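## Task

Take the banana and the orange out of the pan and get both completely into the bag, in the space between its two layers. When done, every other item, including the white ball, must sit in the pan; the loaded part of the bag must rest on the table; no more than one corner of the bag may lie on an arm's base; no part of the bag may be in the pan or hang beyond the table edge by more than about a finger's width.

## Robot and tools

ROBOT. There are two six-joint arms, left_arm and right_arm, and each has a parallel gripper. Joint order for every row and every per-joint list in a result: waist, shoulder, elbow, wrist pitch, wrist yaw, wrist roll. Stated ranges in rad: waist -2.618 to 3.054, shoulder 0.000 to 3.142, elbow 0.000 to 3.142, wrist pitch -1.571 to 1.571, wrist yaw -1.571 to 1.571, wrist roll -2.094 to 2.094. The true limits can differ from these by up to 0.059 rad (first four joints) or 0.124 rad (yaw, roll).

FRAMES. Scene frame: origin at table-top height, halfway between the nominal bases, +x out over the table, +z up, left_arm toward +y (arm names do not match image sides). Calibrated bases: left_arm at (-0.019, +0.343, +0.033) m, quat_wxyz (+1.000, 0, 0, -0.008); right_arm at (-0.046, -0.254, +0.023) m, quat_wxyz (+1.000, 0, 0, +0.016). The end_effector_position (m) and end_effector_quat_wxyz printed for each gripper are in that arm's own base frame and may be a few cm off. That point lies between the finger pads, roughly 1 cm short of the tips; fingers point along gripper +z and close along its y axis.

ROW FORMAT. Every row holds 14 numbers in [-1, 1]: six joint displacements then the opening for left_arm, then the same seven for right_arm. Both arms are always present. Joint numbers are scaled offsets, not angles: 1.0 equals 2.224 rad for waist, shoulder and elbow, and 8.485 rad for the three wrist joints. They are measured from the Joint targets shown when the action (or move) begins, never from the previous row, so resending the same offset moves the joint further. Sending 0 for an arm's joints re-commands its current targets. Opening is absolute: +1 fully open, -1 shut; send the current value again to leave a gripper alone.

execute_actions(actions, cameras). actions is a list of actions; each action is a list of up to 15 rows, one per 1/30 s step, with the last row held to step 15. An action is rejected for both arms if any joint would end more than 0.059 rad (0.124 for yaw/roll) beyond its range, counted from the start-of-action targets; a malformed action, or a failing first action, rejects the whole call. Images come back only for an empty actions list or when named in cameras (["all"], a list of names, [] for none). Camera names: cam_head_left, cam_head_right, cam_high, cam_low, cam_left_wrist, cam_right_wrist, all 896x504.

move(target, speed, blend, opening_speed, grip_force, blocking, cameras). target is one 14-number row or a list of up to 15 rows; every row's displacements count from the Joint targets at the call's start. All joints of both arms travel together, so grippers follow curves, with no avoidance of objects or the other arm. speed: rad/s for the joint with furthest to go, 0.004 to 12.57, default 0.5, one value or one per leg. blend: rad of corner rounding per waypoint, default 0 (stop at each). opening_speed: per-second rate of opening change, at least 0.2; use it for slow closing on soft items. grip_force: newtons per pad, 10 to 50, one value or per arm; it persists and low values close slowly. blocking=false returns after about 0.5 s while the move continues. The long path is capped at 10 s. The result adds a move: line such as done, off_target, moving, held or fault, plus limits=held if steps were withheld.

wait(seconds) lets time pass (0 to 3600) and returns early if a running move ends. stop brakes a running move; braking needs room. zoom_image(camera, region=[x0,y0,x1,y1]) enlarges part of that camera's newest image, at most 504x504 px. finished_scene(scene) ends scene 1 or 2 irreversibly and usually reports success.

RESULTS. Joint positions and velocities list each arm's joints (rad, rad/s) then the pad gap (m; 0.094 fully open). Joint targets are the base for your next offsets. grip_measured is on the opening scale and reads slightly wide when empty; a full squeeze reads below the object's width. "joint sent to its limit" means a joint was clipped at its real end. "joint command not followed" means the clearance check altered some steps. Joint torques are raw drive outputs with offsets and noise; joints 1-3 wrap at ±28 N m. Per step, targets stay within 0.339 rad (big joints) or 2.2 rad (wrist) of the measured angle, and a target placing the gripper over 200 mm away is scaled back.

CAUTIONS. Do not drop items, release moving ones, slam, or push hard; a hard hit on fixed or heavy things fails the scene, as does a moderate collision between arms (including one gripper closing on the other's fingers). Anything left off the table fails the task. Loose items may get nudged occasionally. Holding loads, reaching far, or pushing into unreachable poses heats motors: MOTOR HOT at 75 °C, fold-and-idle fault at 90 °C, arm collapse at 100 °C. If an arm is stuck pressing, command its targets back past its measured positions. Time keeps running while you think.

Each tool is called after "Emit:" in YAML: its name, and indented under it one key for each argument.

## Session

Emit:
execute_actions:
  actions: []

Emit:
zoom_image:
  camera: "cam_low"
  region: [50, 220, 550, 400]

Emit:
zoom_image:
  camera: "cam_head_left"
  region: [160, 190, 520, 400]

Emit:
zoom_image:
  camera: "cam_head_right"
  region: [160, 190, 520, 400]

Scene clock: 0.00 s.
left_arm: end_effector_position=(+0.3859, +0.0564, +0.0913) grip_measured=+1.000 end_effector_quat_wxyz=(+0.562, -0.129, +0.814, +0.064) | right_arm: end_effector_position=(+0.3919, -0.0263, +0.0788) grip_measured=+1.000 end_effector_quat_wxyz=(+0.545, +0.059, +0.830, -0.103)
Joint positions: left_arm=[0.056 1.503 0.373 0.754 -0.201 -0.122 0.094] | right_arm=[0.062 1.565 0.395 0.757 0.295 0.01 0.094]
Joint velocities: within noise
Joint torques (N m): no reading
Heat: left arm: 25 °C; right arm: 27 °C.
Joint targets: left_arm=[0.056 1.499 0.378 0.749 -0.201 -0.122] | right_arm=[0.062 1.556 0.405 0.770 0.295 0.010]
Tool commands: left_gripper/opening=+1.0 right_gripper/opening=+1.0

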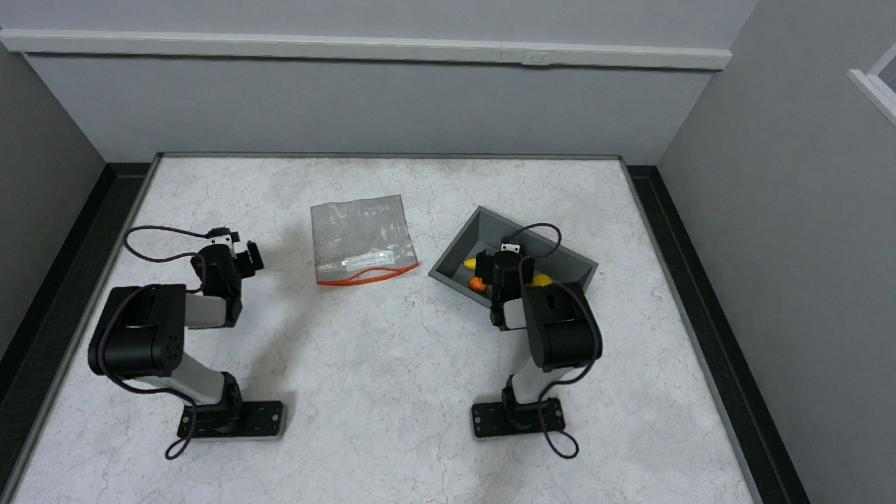

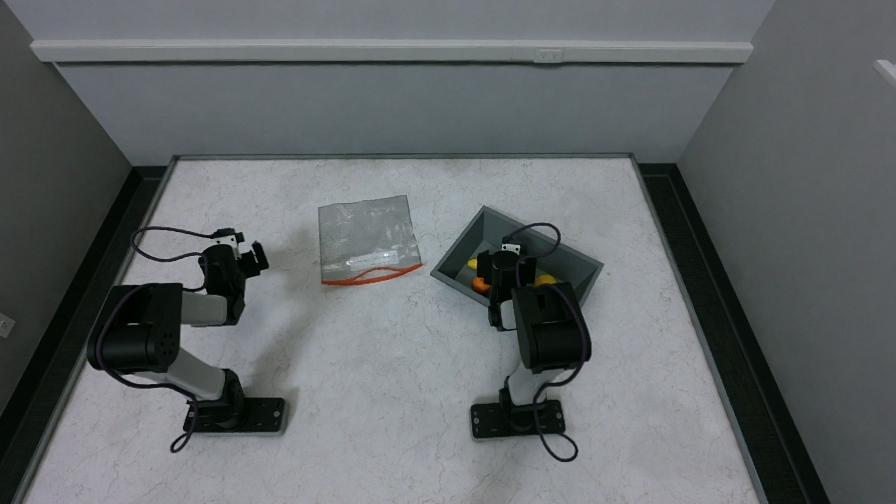

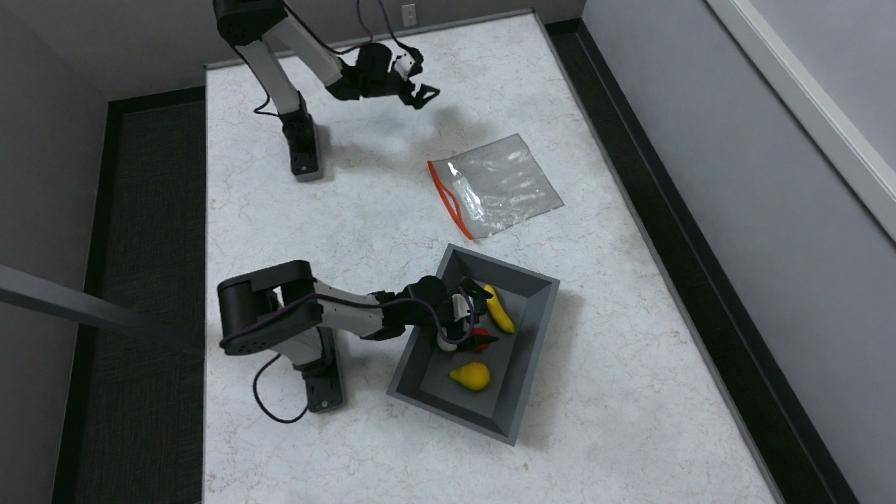

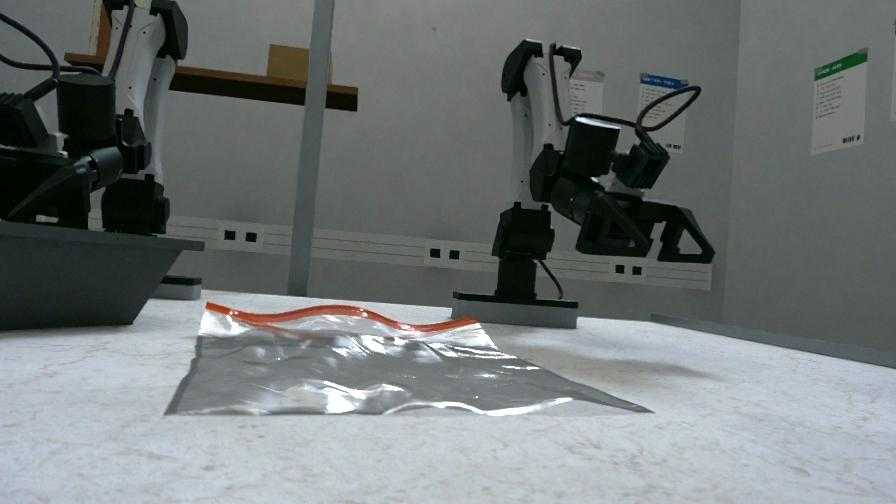

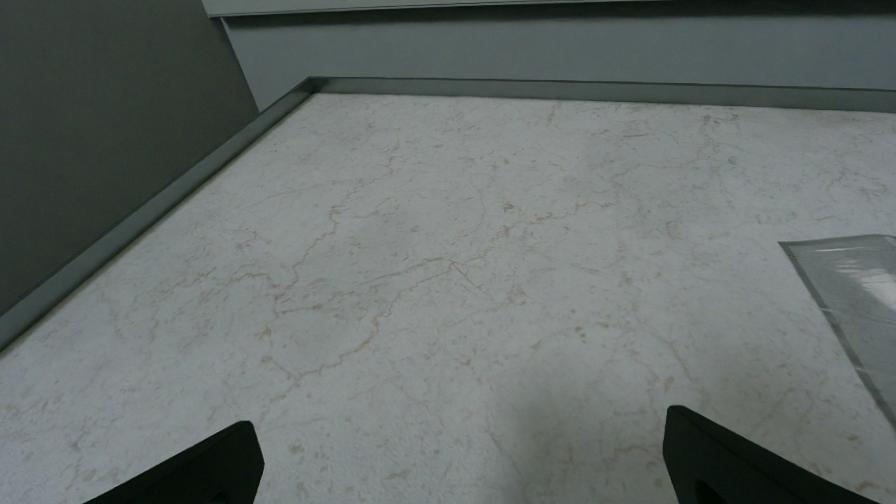

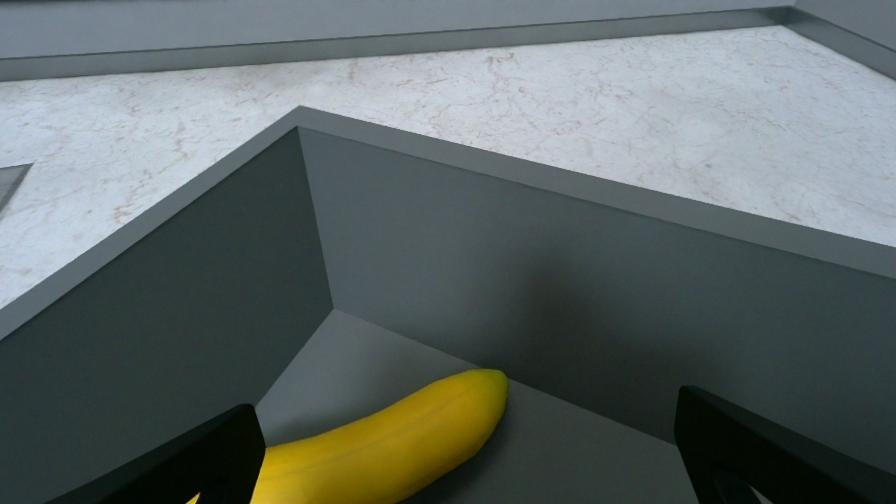

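Scaled by 1.008 from the camera's image (finer frame: 1280x720).

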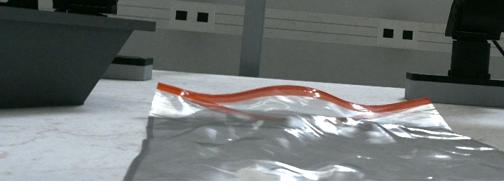

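Scaled by 1.400 from the camera's image (finer frame: 1280x720).

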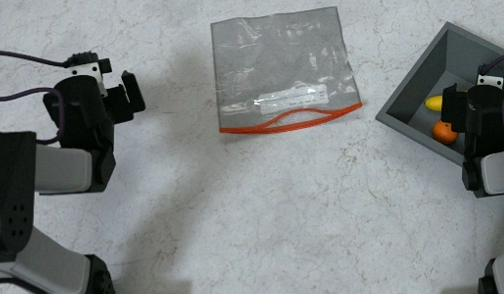

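Scaled by 1.400 from the camera's image (finer frame: 1280x720).

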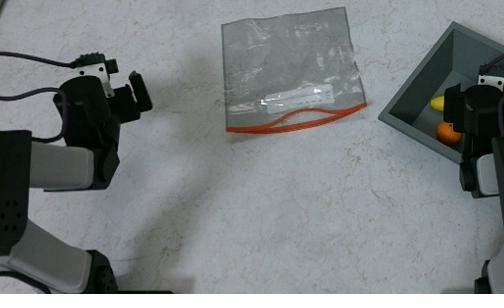

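Emit:
move:
  target:
    - [-0.0827,0.09,0.1371,-0.044,0.0613,0.0519,-0.2,-0.0279,0.0423,0.3125,-0.0672,-0.023,0,0.3]
    - [-0.1655,0.1803,0.2747,-0.0879,0.1225,0.1041,-0.2,-0.0805,0.1511,0.5976,-0.2573,-0.0348,-0.0012,0.3]
  speed: [1.2,1.2]
  blend: [0.15,0]
  cameras: ["all"]

Emit:
zoom_image:
  camera: "cam_head_left"
  region: [260, 180, 620, 380]

Emit:
zoom_image:
  camera: "cam_low"
  region: [150, 200, 600, 430]

Scene clock: 6.67 s.
left_arm: end_effector_position=(+0.3598, -0.2485, +0.0573) grip_measured=-0.198 end_effector_quat_wxyz=(+0.379, +0.551, +0.680, -0.302) | right_arm: end_effector_position=(+0.3474, -0.0407, +0.1344) grip_measured=+0.301 end_effector_quat_wxyz=(-0.004, +0.060, +0.998, -0.005)
Joint positions: left_arm=[-0.308 1.882 0.969 0.018 0.823 0.749 0.038] | right_arm=[-0.112 1.879 1.707 -1.407 0.01 0.008 0.061]
Joint torques (N m): left_arm=[-0.12 -7.27 8.66 1.42 0.53 0.04] | right_arm=[-0.51 -7.49 8.65 0.26 -0.11 -0.04]
Heat: left arm: 27 °C; right arm: 28 °C.
Joint targets: left_arm=[-0.312 1.900 0.989 0.003 0.839 0.761] | right_arm=[-0.117 1.892 1.734 -1.413 0.000 0.000]
move: done

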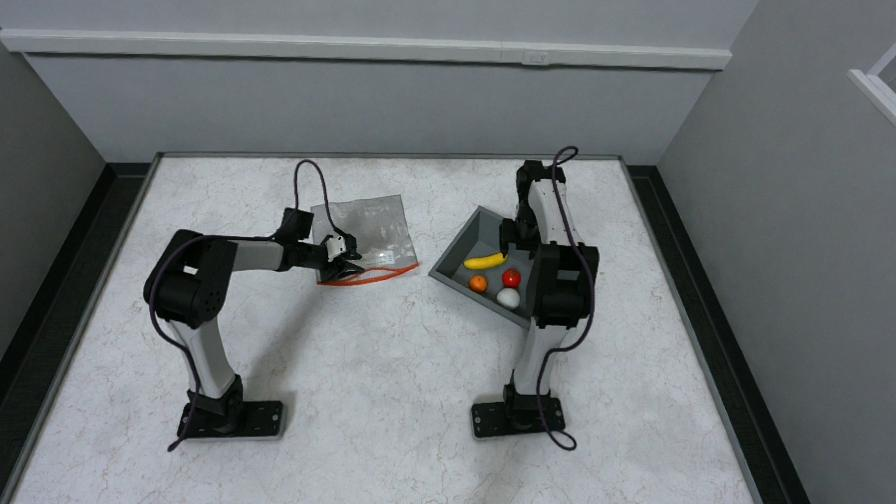

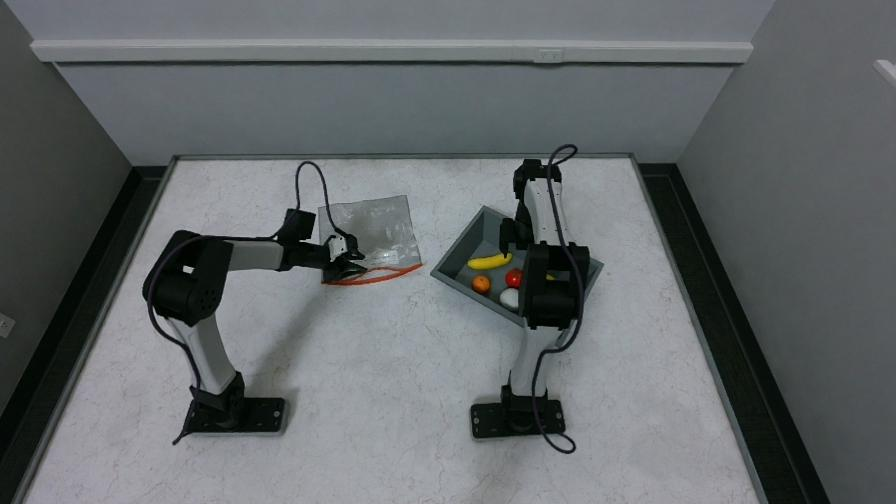

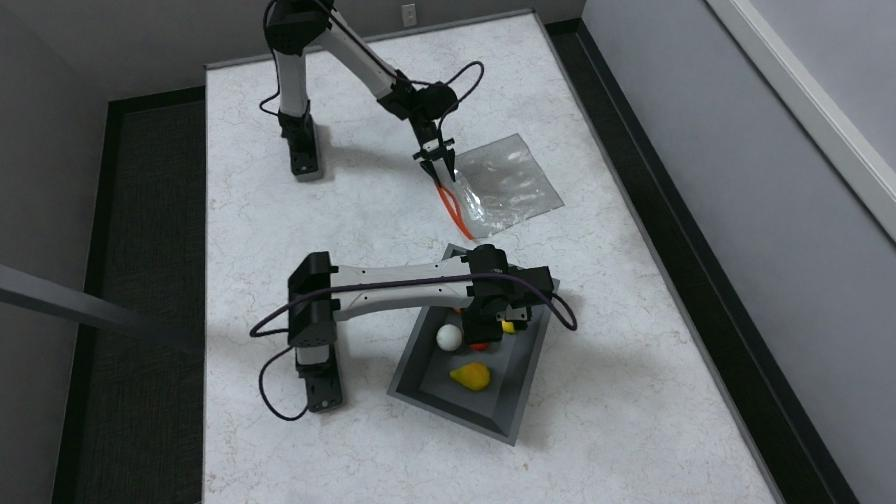

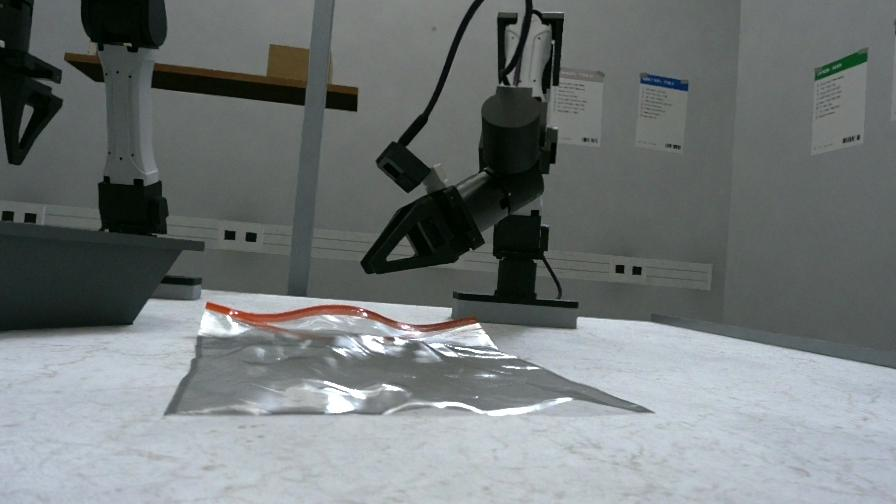

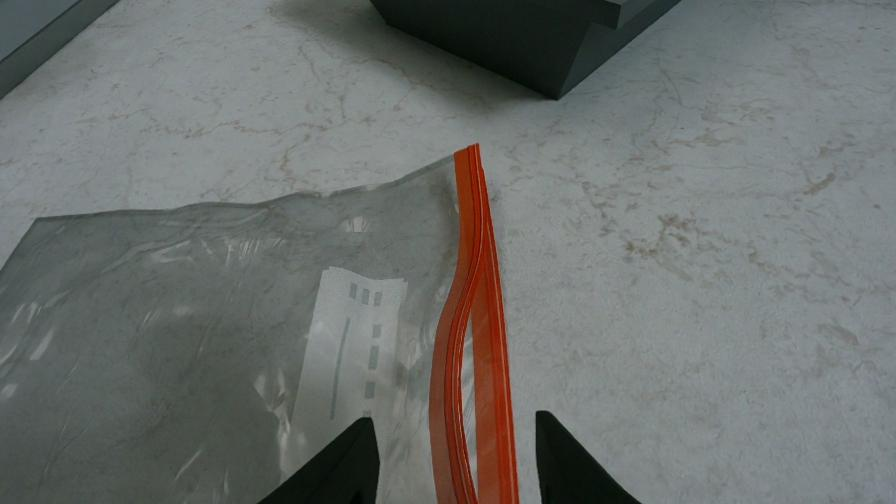

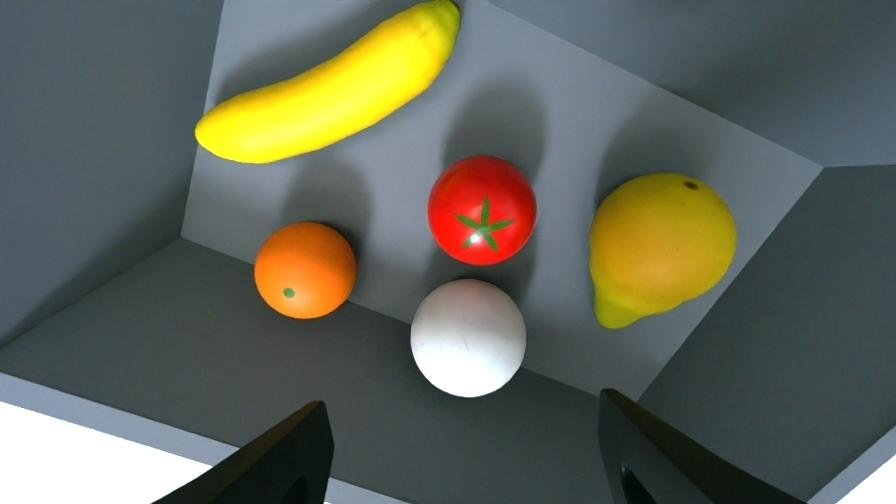

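Scaled by 1.400 from the camera's image (finer frame: 1280x720).

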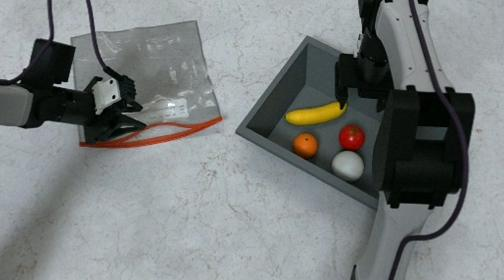

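Scaled by 1.120 from the camera's image (finer frame: 1280x720).

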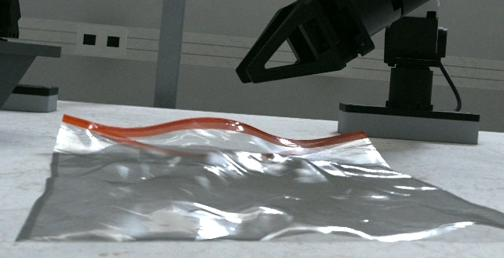

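Emit:
move:
  target:
    - [-0.0067,0.0513,0.0074,0.0115,0,0,-0.255,0.1034,-0.0315,-0.1068,0.0197,0,0.087,0.49]
    - [-0.0067,0.1086,-0.0052,0.0298,0,0,-0.255,0.1034,0.0085,-0.2248,0.0612,0,0.087,0.49]
    - [-0.0067,0.1086,-0.0052,0.0298,0,0,-0.255,0.1034,0.0085,-0.2248,0.0612,0,0.087,-0.9]
  speed: [0.8,0.45,0.4]
  blend: [0.03,0,0]
  opening_speed: 1.2
  grip_force: [50,25]
  cameras: ["all"]

Emit:
zoom_image:
  camera: "cam_low"
  region: [200, 240, 500, 370]

Emit:
zoom_image:
  camera: "cam_head_left"
  region: [260, 180, 620, 380]

Scene clock: 15.47 s.
left_arm: end_effector_position=(+0.3740, -0.2592, -0.0074) grip_measured=-0.253 end_effector_quat_wxyz=(+0.380, +0.556, +0.673, -0.305) | right_arm: end_effector_position=(+0.3332, +0.0356, +0.0103) grip_measured=-0.899 end_effector_quat_wxyz=(+0.000, +0.306, +0.952, -0.003)
Joint positions: left_arm=[-0.321 2.122 0.985 0.248 0.828 0.75 0.035] | right_arm=[0.11 1.903 1.235 -0.904 0.006 0.731 0.005]
Joint torques (N m): left_arm=[-0.27 -8.21 4.85 1.69 0.48 0.04] | right_arm=[0.34 -7.72 5.53 0.37 -0.04 0.13]
Heat: left arm: 28 °C; right arm: 30 °C.
Joint targets: left_arm=[-0.327 2.142 0.978 0.256 0.838 0.761] | right_arm=[0.113 1.911 1.234 -0.894 0.000 0.738]
grip_force (N): 50, 25
move: done

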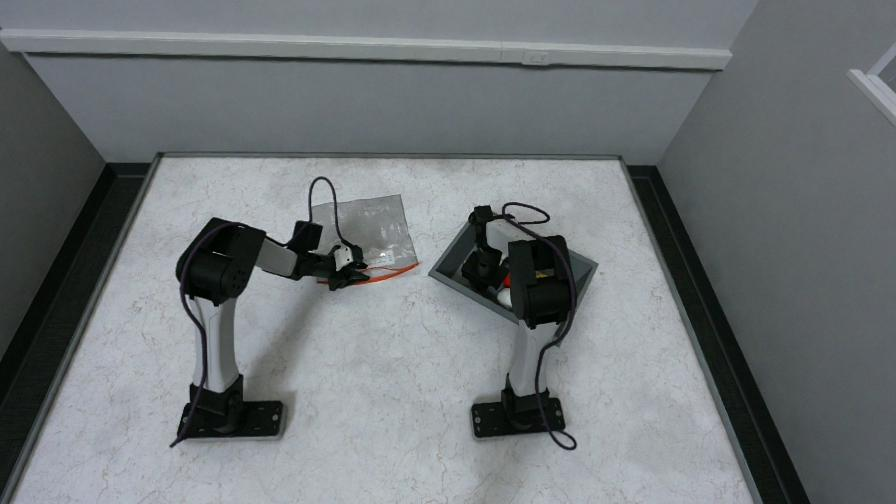

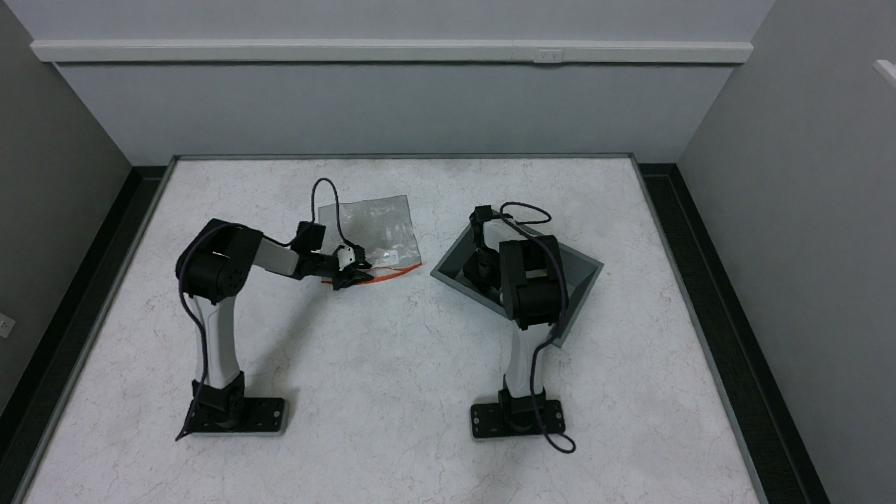

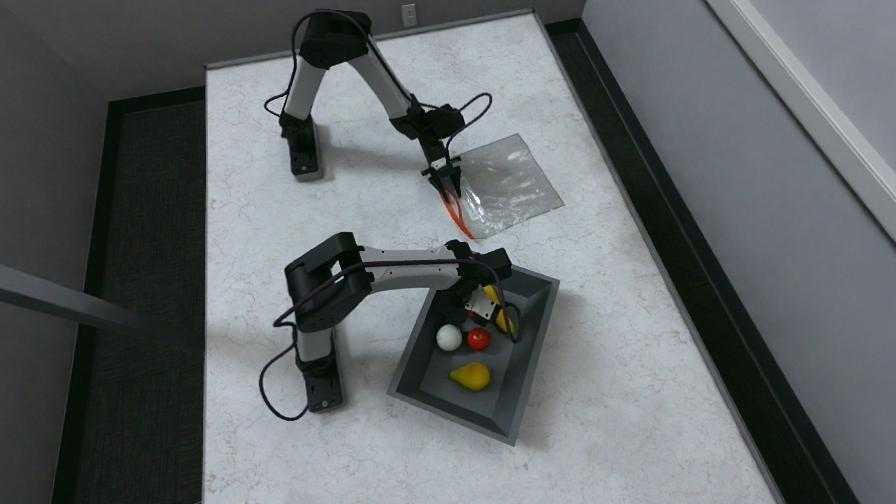

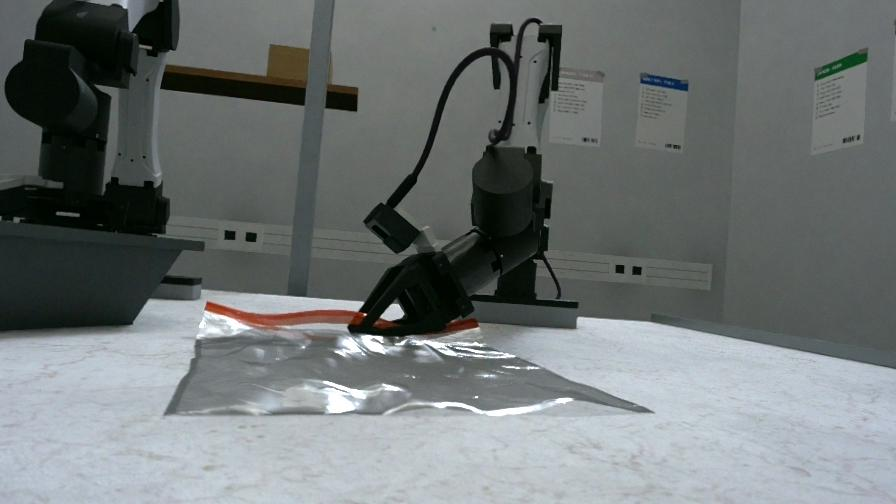

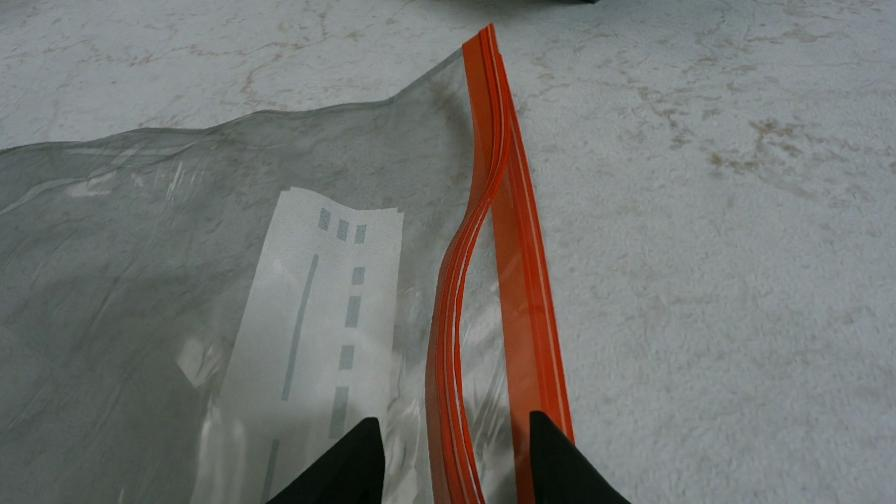

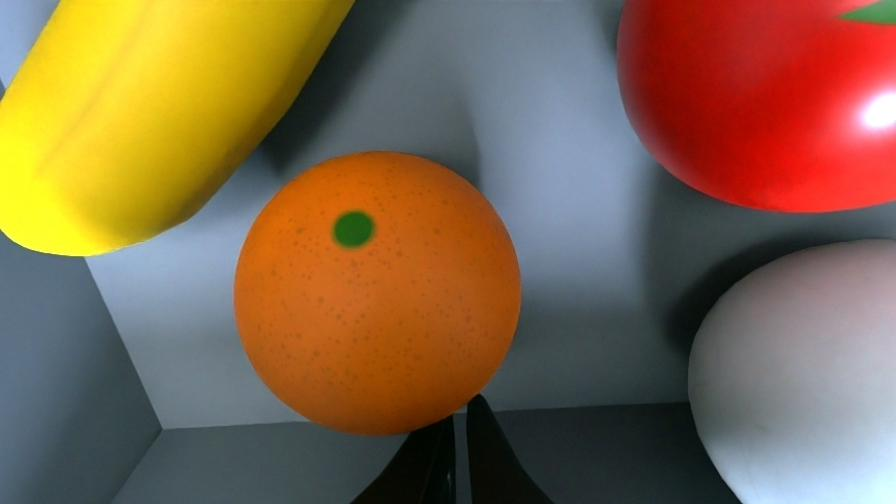

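Scaled by 1.680 from the camera's image (finer frame: 1280x720).

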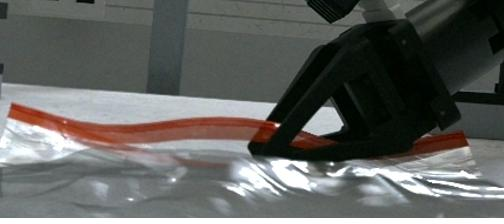

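Scaled by 1.400 from the camera's image (finer frame: 1280x720).

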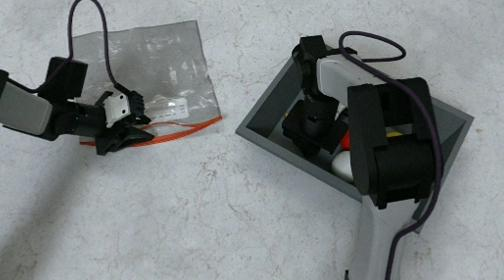

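Emit:
move:
  target:
    - [0,0,0,0,0,0,-1,0,-0.0382,0.0988,-0.0359,0,0,-0.9]
    - [0,0,0,0,0,0,-1,-0.019,0.0215,0.1783,-0.0411,0,-0.005,0.5]
  speed: 0.8
  opening_speed: 1.2
  grip_force: [50, 25]
  cameras: ["cam_left_wrist", "cam_right_wrist", "cam_low"]

Scene clock: 21.40 s.
left_arm: end_effector_position=(+0.3742, -0.2593, -0.0072) grip_measured=-0.984 end_effector_quat_wxyz=(+0.381, +0.556, +0.673, -0.305) | right_arm: end_effector_position=(+0.3651, +0.0262, +0.0850) grip_measured=+0.499 end_effector_quat_wxyz=(-0.003, +0.309, +0.951, -0.004)
Joint positions: left_arm=[-0.321 2.122 0.985 0.249 0.828 0.75 0.001] | right_arm=[0.074 1.948 1.605 -1.236 0.005 0.703 0.07]
Joint torques (N m): left_arm=[-0.34 -8.21 4.85 1.68 0.48 0.05] | right_arm=[-0.28 -8.23 8.62 0.19 -0.03 -0.03]
Heat: left arm: 29 °C; right arm: 31 °C.
Joint targets: left_arm=[-0.327 2.142 0.978 0.256 0.838 0.761] | right_arm=[0.071 1.958 1.630 -1.242 0.000 0.696]
grip_force (N): 50, 25
move: done
Images, in order (width x height): cam_low 896x504, cam_left_wrist 896x504, cam_right_wrist 896x504.

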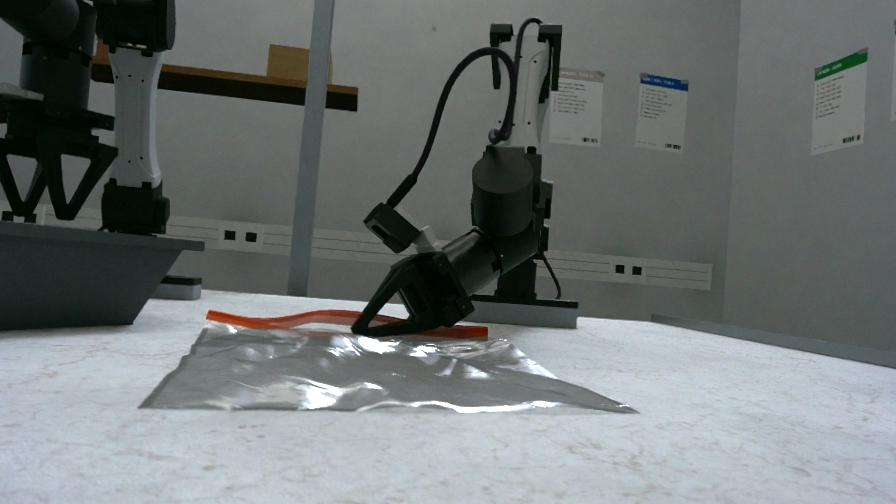

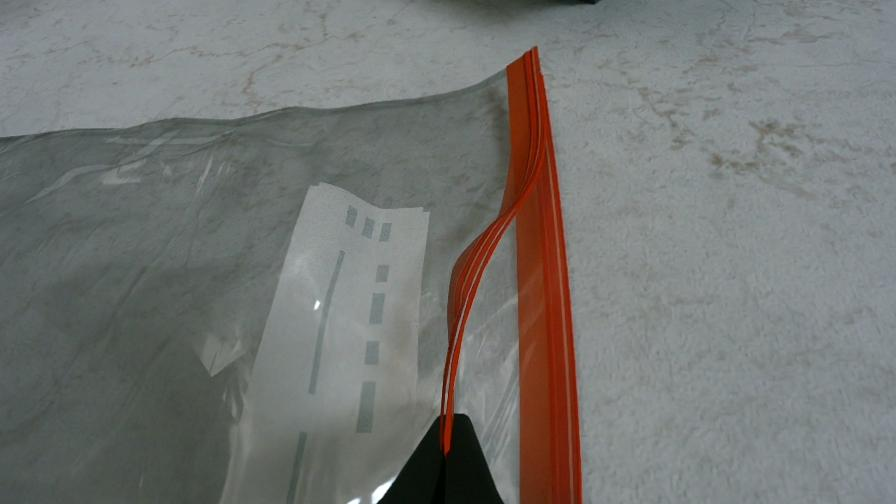

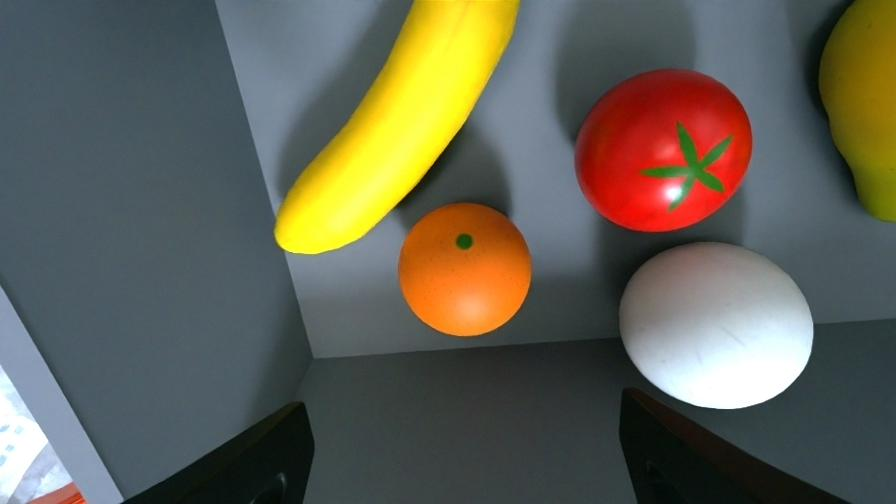

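Emit:
move:
  target:
    - [0,-0.1289,0.059,-0.0492,0,0,-1,0,0.031,-0.1027,0.035,0,-0.02,0.4]
    - [0,-0.1289,0.059,-0.0492,0,-0.0825,-1,0,0.031,-0.1027,0.035,0,-0.02,-0.9]
    - [0,-0.1289,0.059,-0.0492,0,-0.0825,-1,0,-0.0007,0.0881,-0.0234,0,-0.02,-0.9]
  speed: 0.7
  opening_speed: 1.2
  grip_force: [50, 25]
  cameras: ["cam_left_wrist", "cam_right_wrist", "cam_low", "cam_head_left"]

Scene clock: 29.57 s.
left_arm: end_effector_position=(+0.3681, -0.2574, +0.0839) grip_measured=-0.984 end_effector_quat_wxyz=(+0.241, +0.295, +0.826, -0.415) | right_arm: end_effector_position=(+0.3667, +0.0263, +0.1200) grip_measured=-0.096 end_effector_quat_wxyz=(-0.023, +0.228, +0.973, -0.010)
Joint positions: left_arm=[-0.321 1.872 1.095 -0.148 0.829 0.072 0.001] | right_arm=[0.074 1.993 1.805 -1.433 0.005 0.533 0.042]
Joint torques (N m): left_arm=[-0.32 -10.3 8.49 1.45 0.45 -0.12] | right_arm=[-0.32 -12.66 8.14 0.1 -0.04 -0.03]
Heat: left arm: 30 °C; right arm: 32 °C.
Joint targets: left_arm=[-0.327 1.855 1.109 -0.161 0.838 0.061] | right_arm=[0.071 1.957 1.826 -1.441 0.000 0.526]
grip_force (N): 50, 25
move: off_target (right_arm); right_arm: the shoulder is farthest, 0.036 rad from its target
Images, in order (width x height): cam_head_left 896x504, cam_low 896x504, cam_left_wrist 896x504, cam_right_wrist 896x504.

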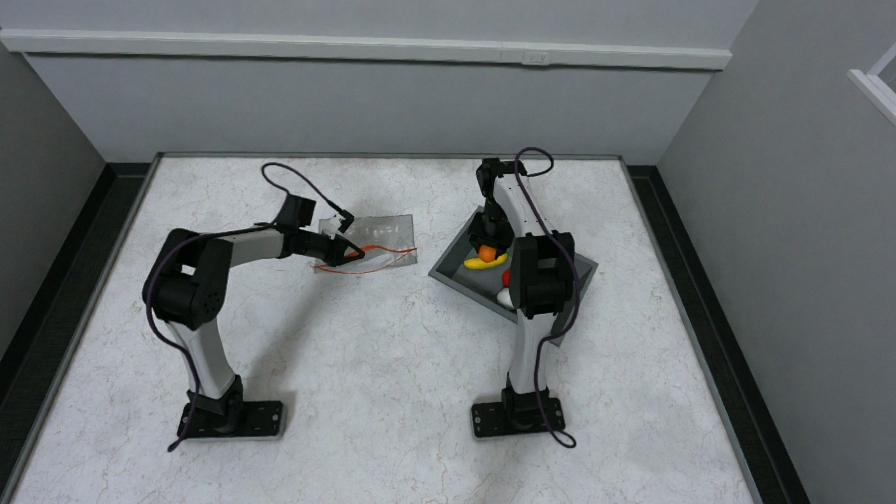

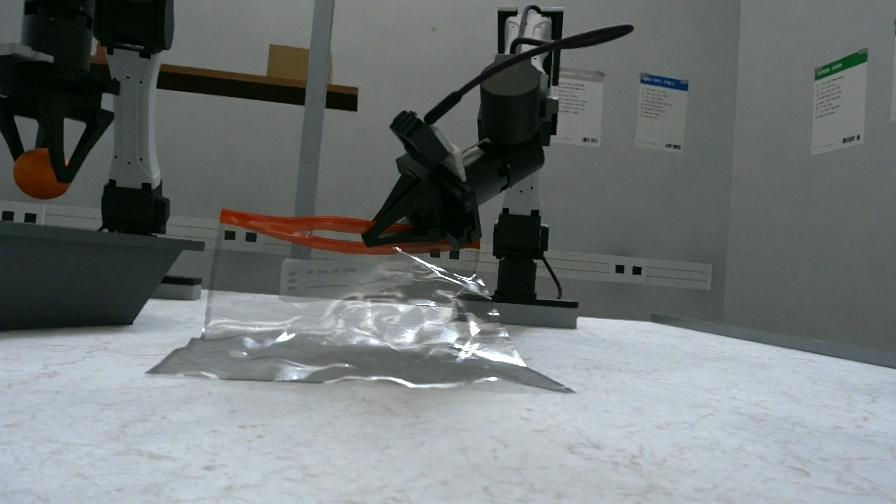

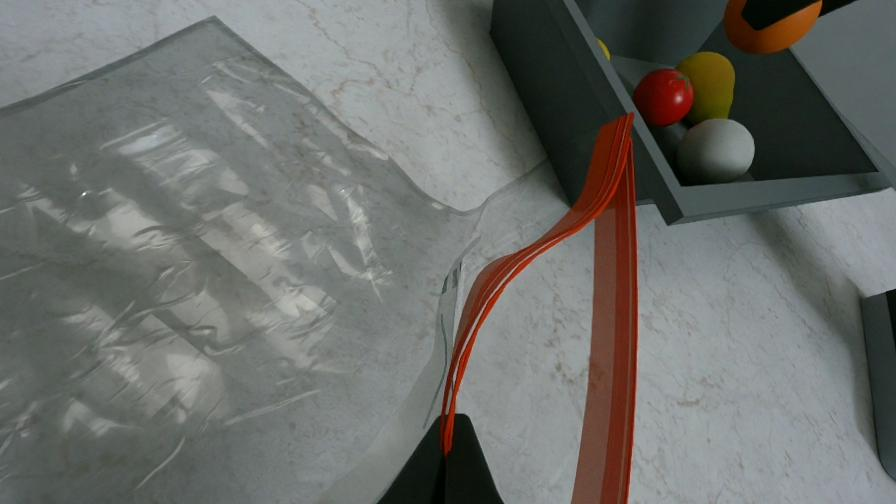

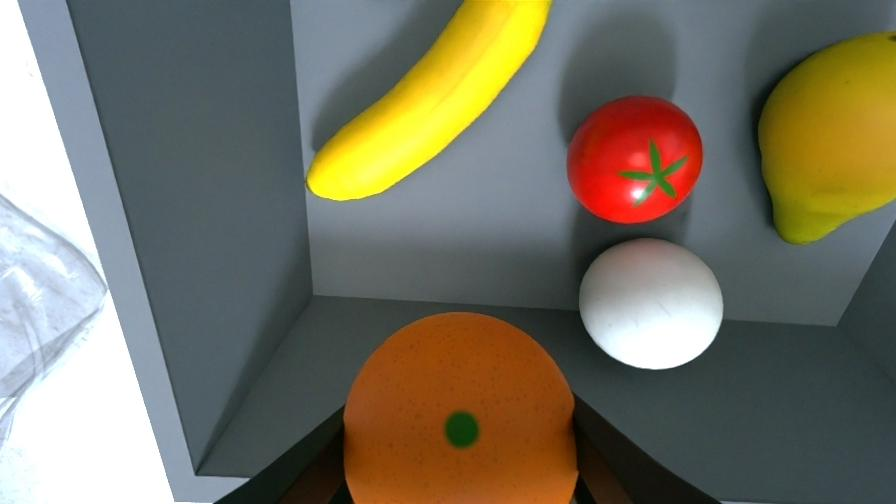

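Emit:
move:
  target:
    - [0,-0.0433,0.0795,-0.0322,0,0,-1,0,-0.286,-0.5234,0.2068,0.0823,-0.0352,-0.9]
    - [0,-0.0433,0.0795,-0.0322,0,0,-1,0.4258,-0.286,-0.5234,0.2068,0.0823,-0.0352,-0.9]
  speed: 1.0
  blend: [0.25, 0]
  cameras: ["cam_left_wrist", "cam_right_wrist", "cam_low", "cam_head_left", "cam_high"]

Scene clock: 34.67 s.
left_arm: end_effector_position=(+0.3685, -0.2575, +0.1443) grip_measured=-0.984 end_effector_quat_wxyz=(+0.231, +0.291, +0.831, -0.415) | right_arm: end_effector_position=(+0.2962, +0.2664, +0.1842) grip_measured=-0.096 end_effector_quat_wxyz=(+0.589, -0.123, +0.794, +0.079)
Joint positions: left_arm=[-0.321 1.789 1.262 -0.421 0.829 0.072 0.001] | right_arm=[1.013 1.349 0.667 0.294 0.688 0.234 0.042]
Joint torques (N m): left_arm=[-0.28 -11.19 10.07 1.41 0.46 -0.12] | right_arm=[0.42 -7.38 6.54 1.97 0.22 -0.03]
Heat: left arm: 31 °C; right arm: 33 °C.
Joint targets: left_arm=[-0.327 1.759 1.286 -0.434 0.838 0.061] | right_arm=[1.018 1.321 0.662 0.314 0.699 0.228]
grip_force (N): 50, 25
move: done
Images, in order (width x height): cam_head_left 896x504, cam_high 896x504, cam_low 896x504, cam_left_wrist 896x504, cam_right_wrist 896x504.

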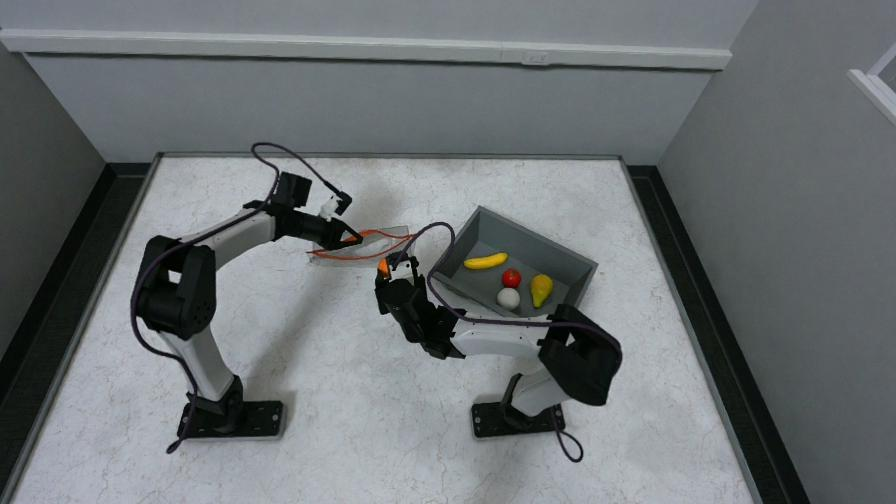

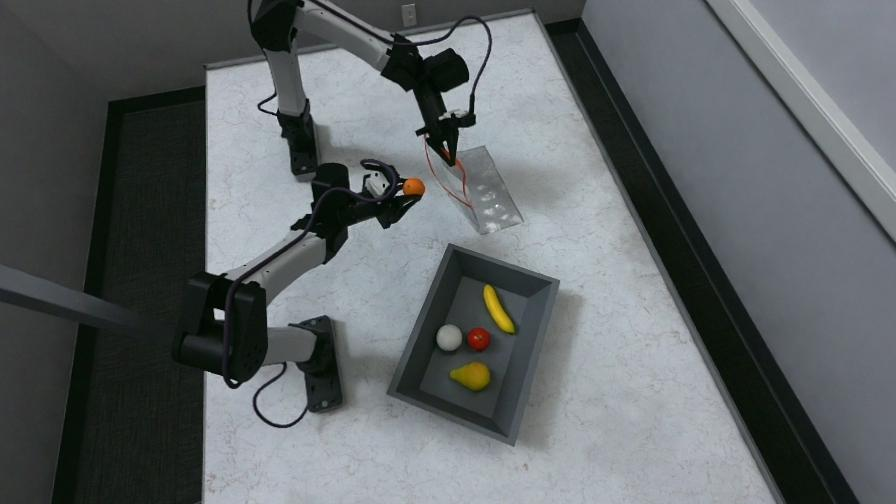

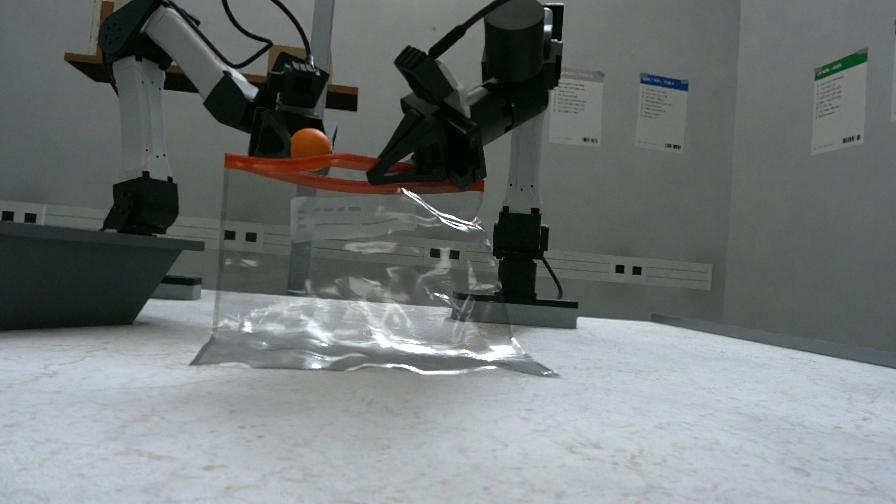

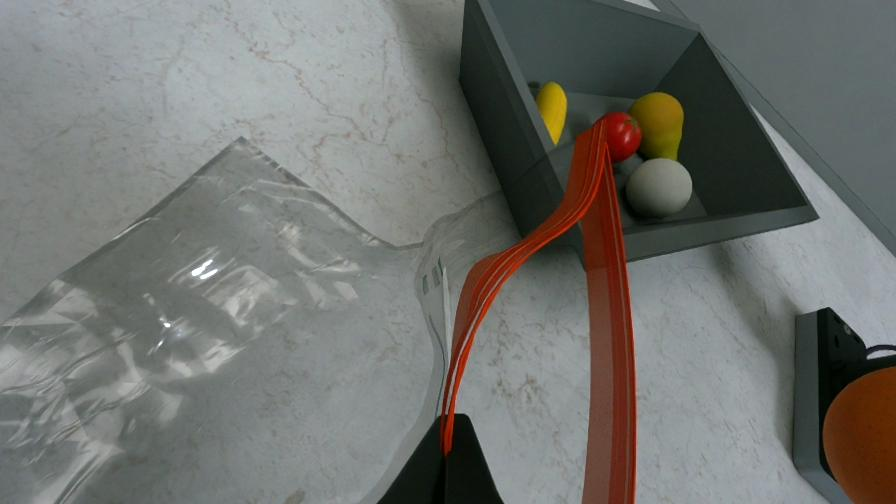

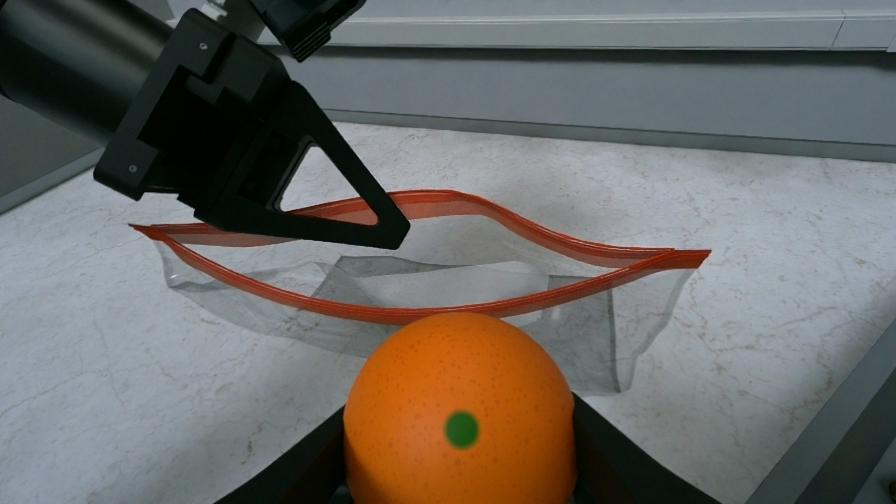

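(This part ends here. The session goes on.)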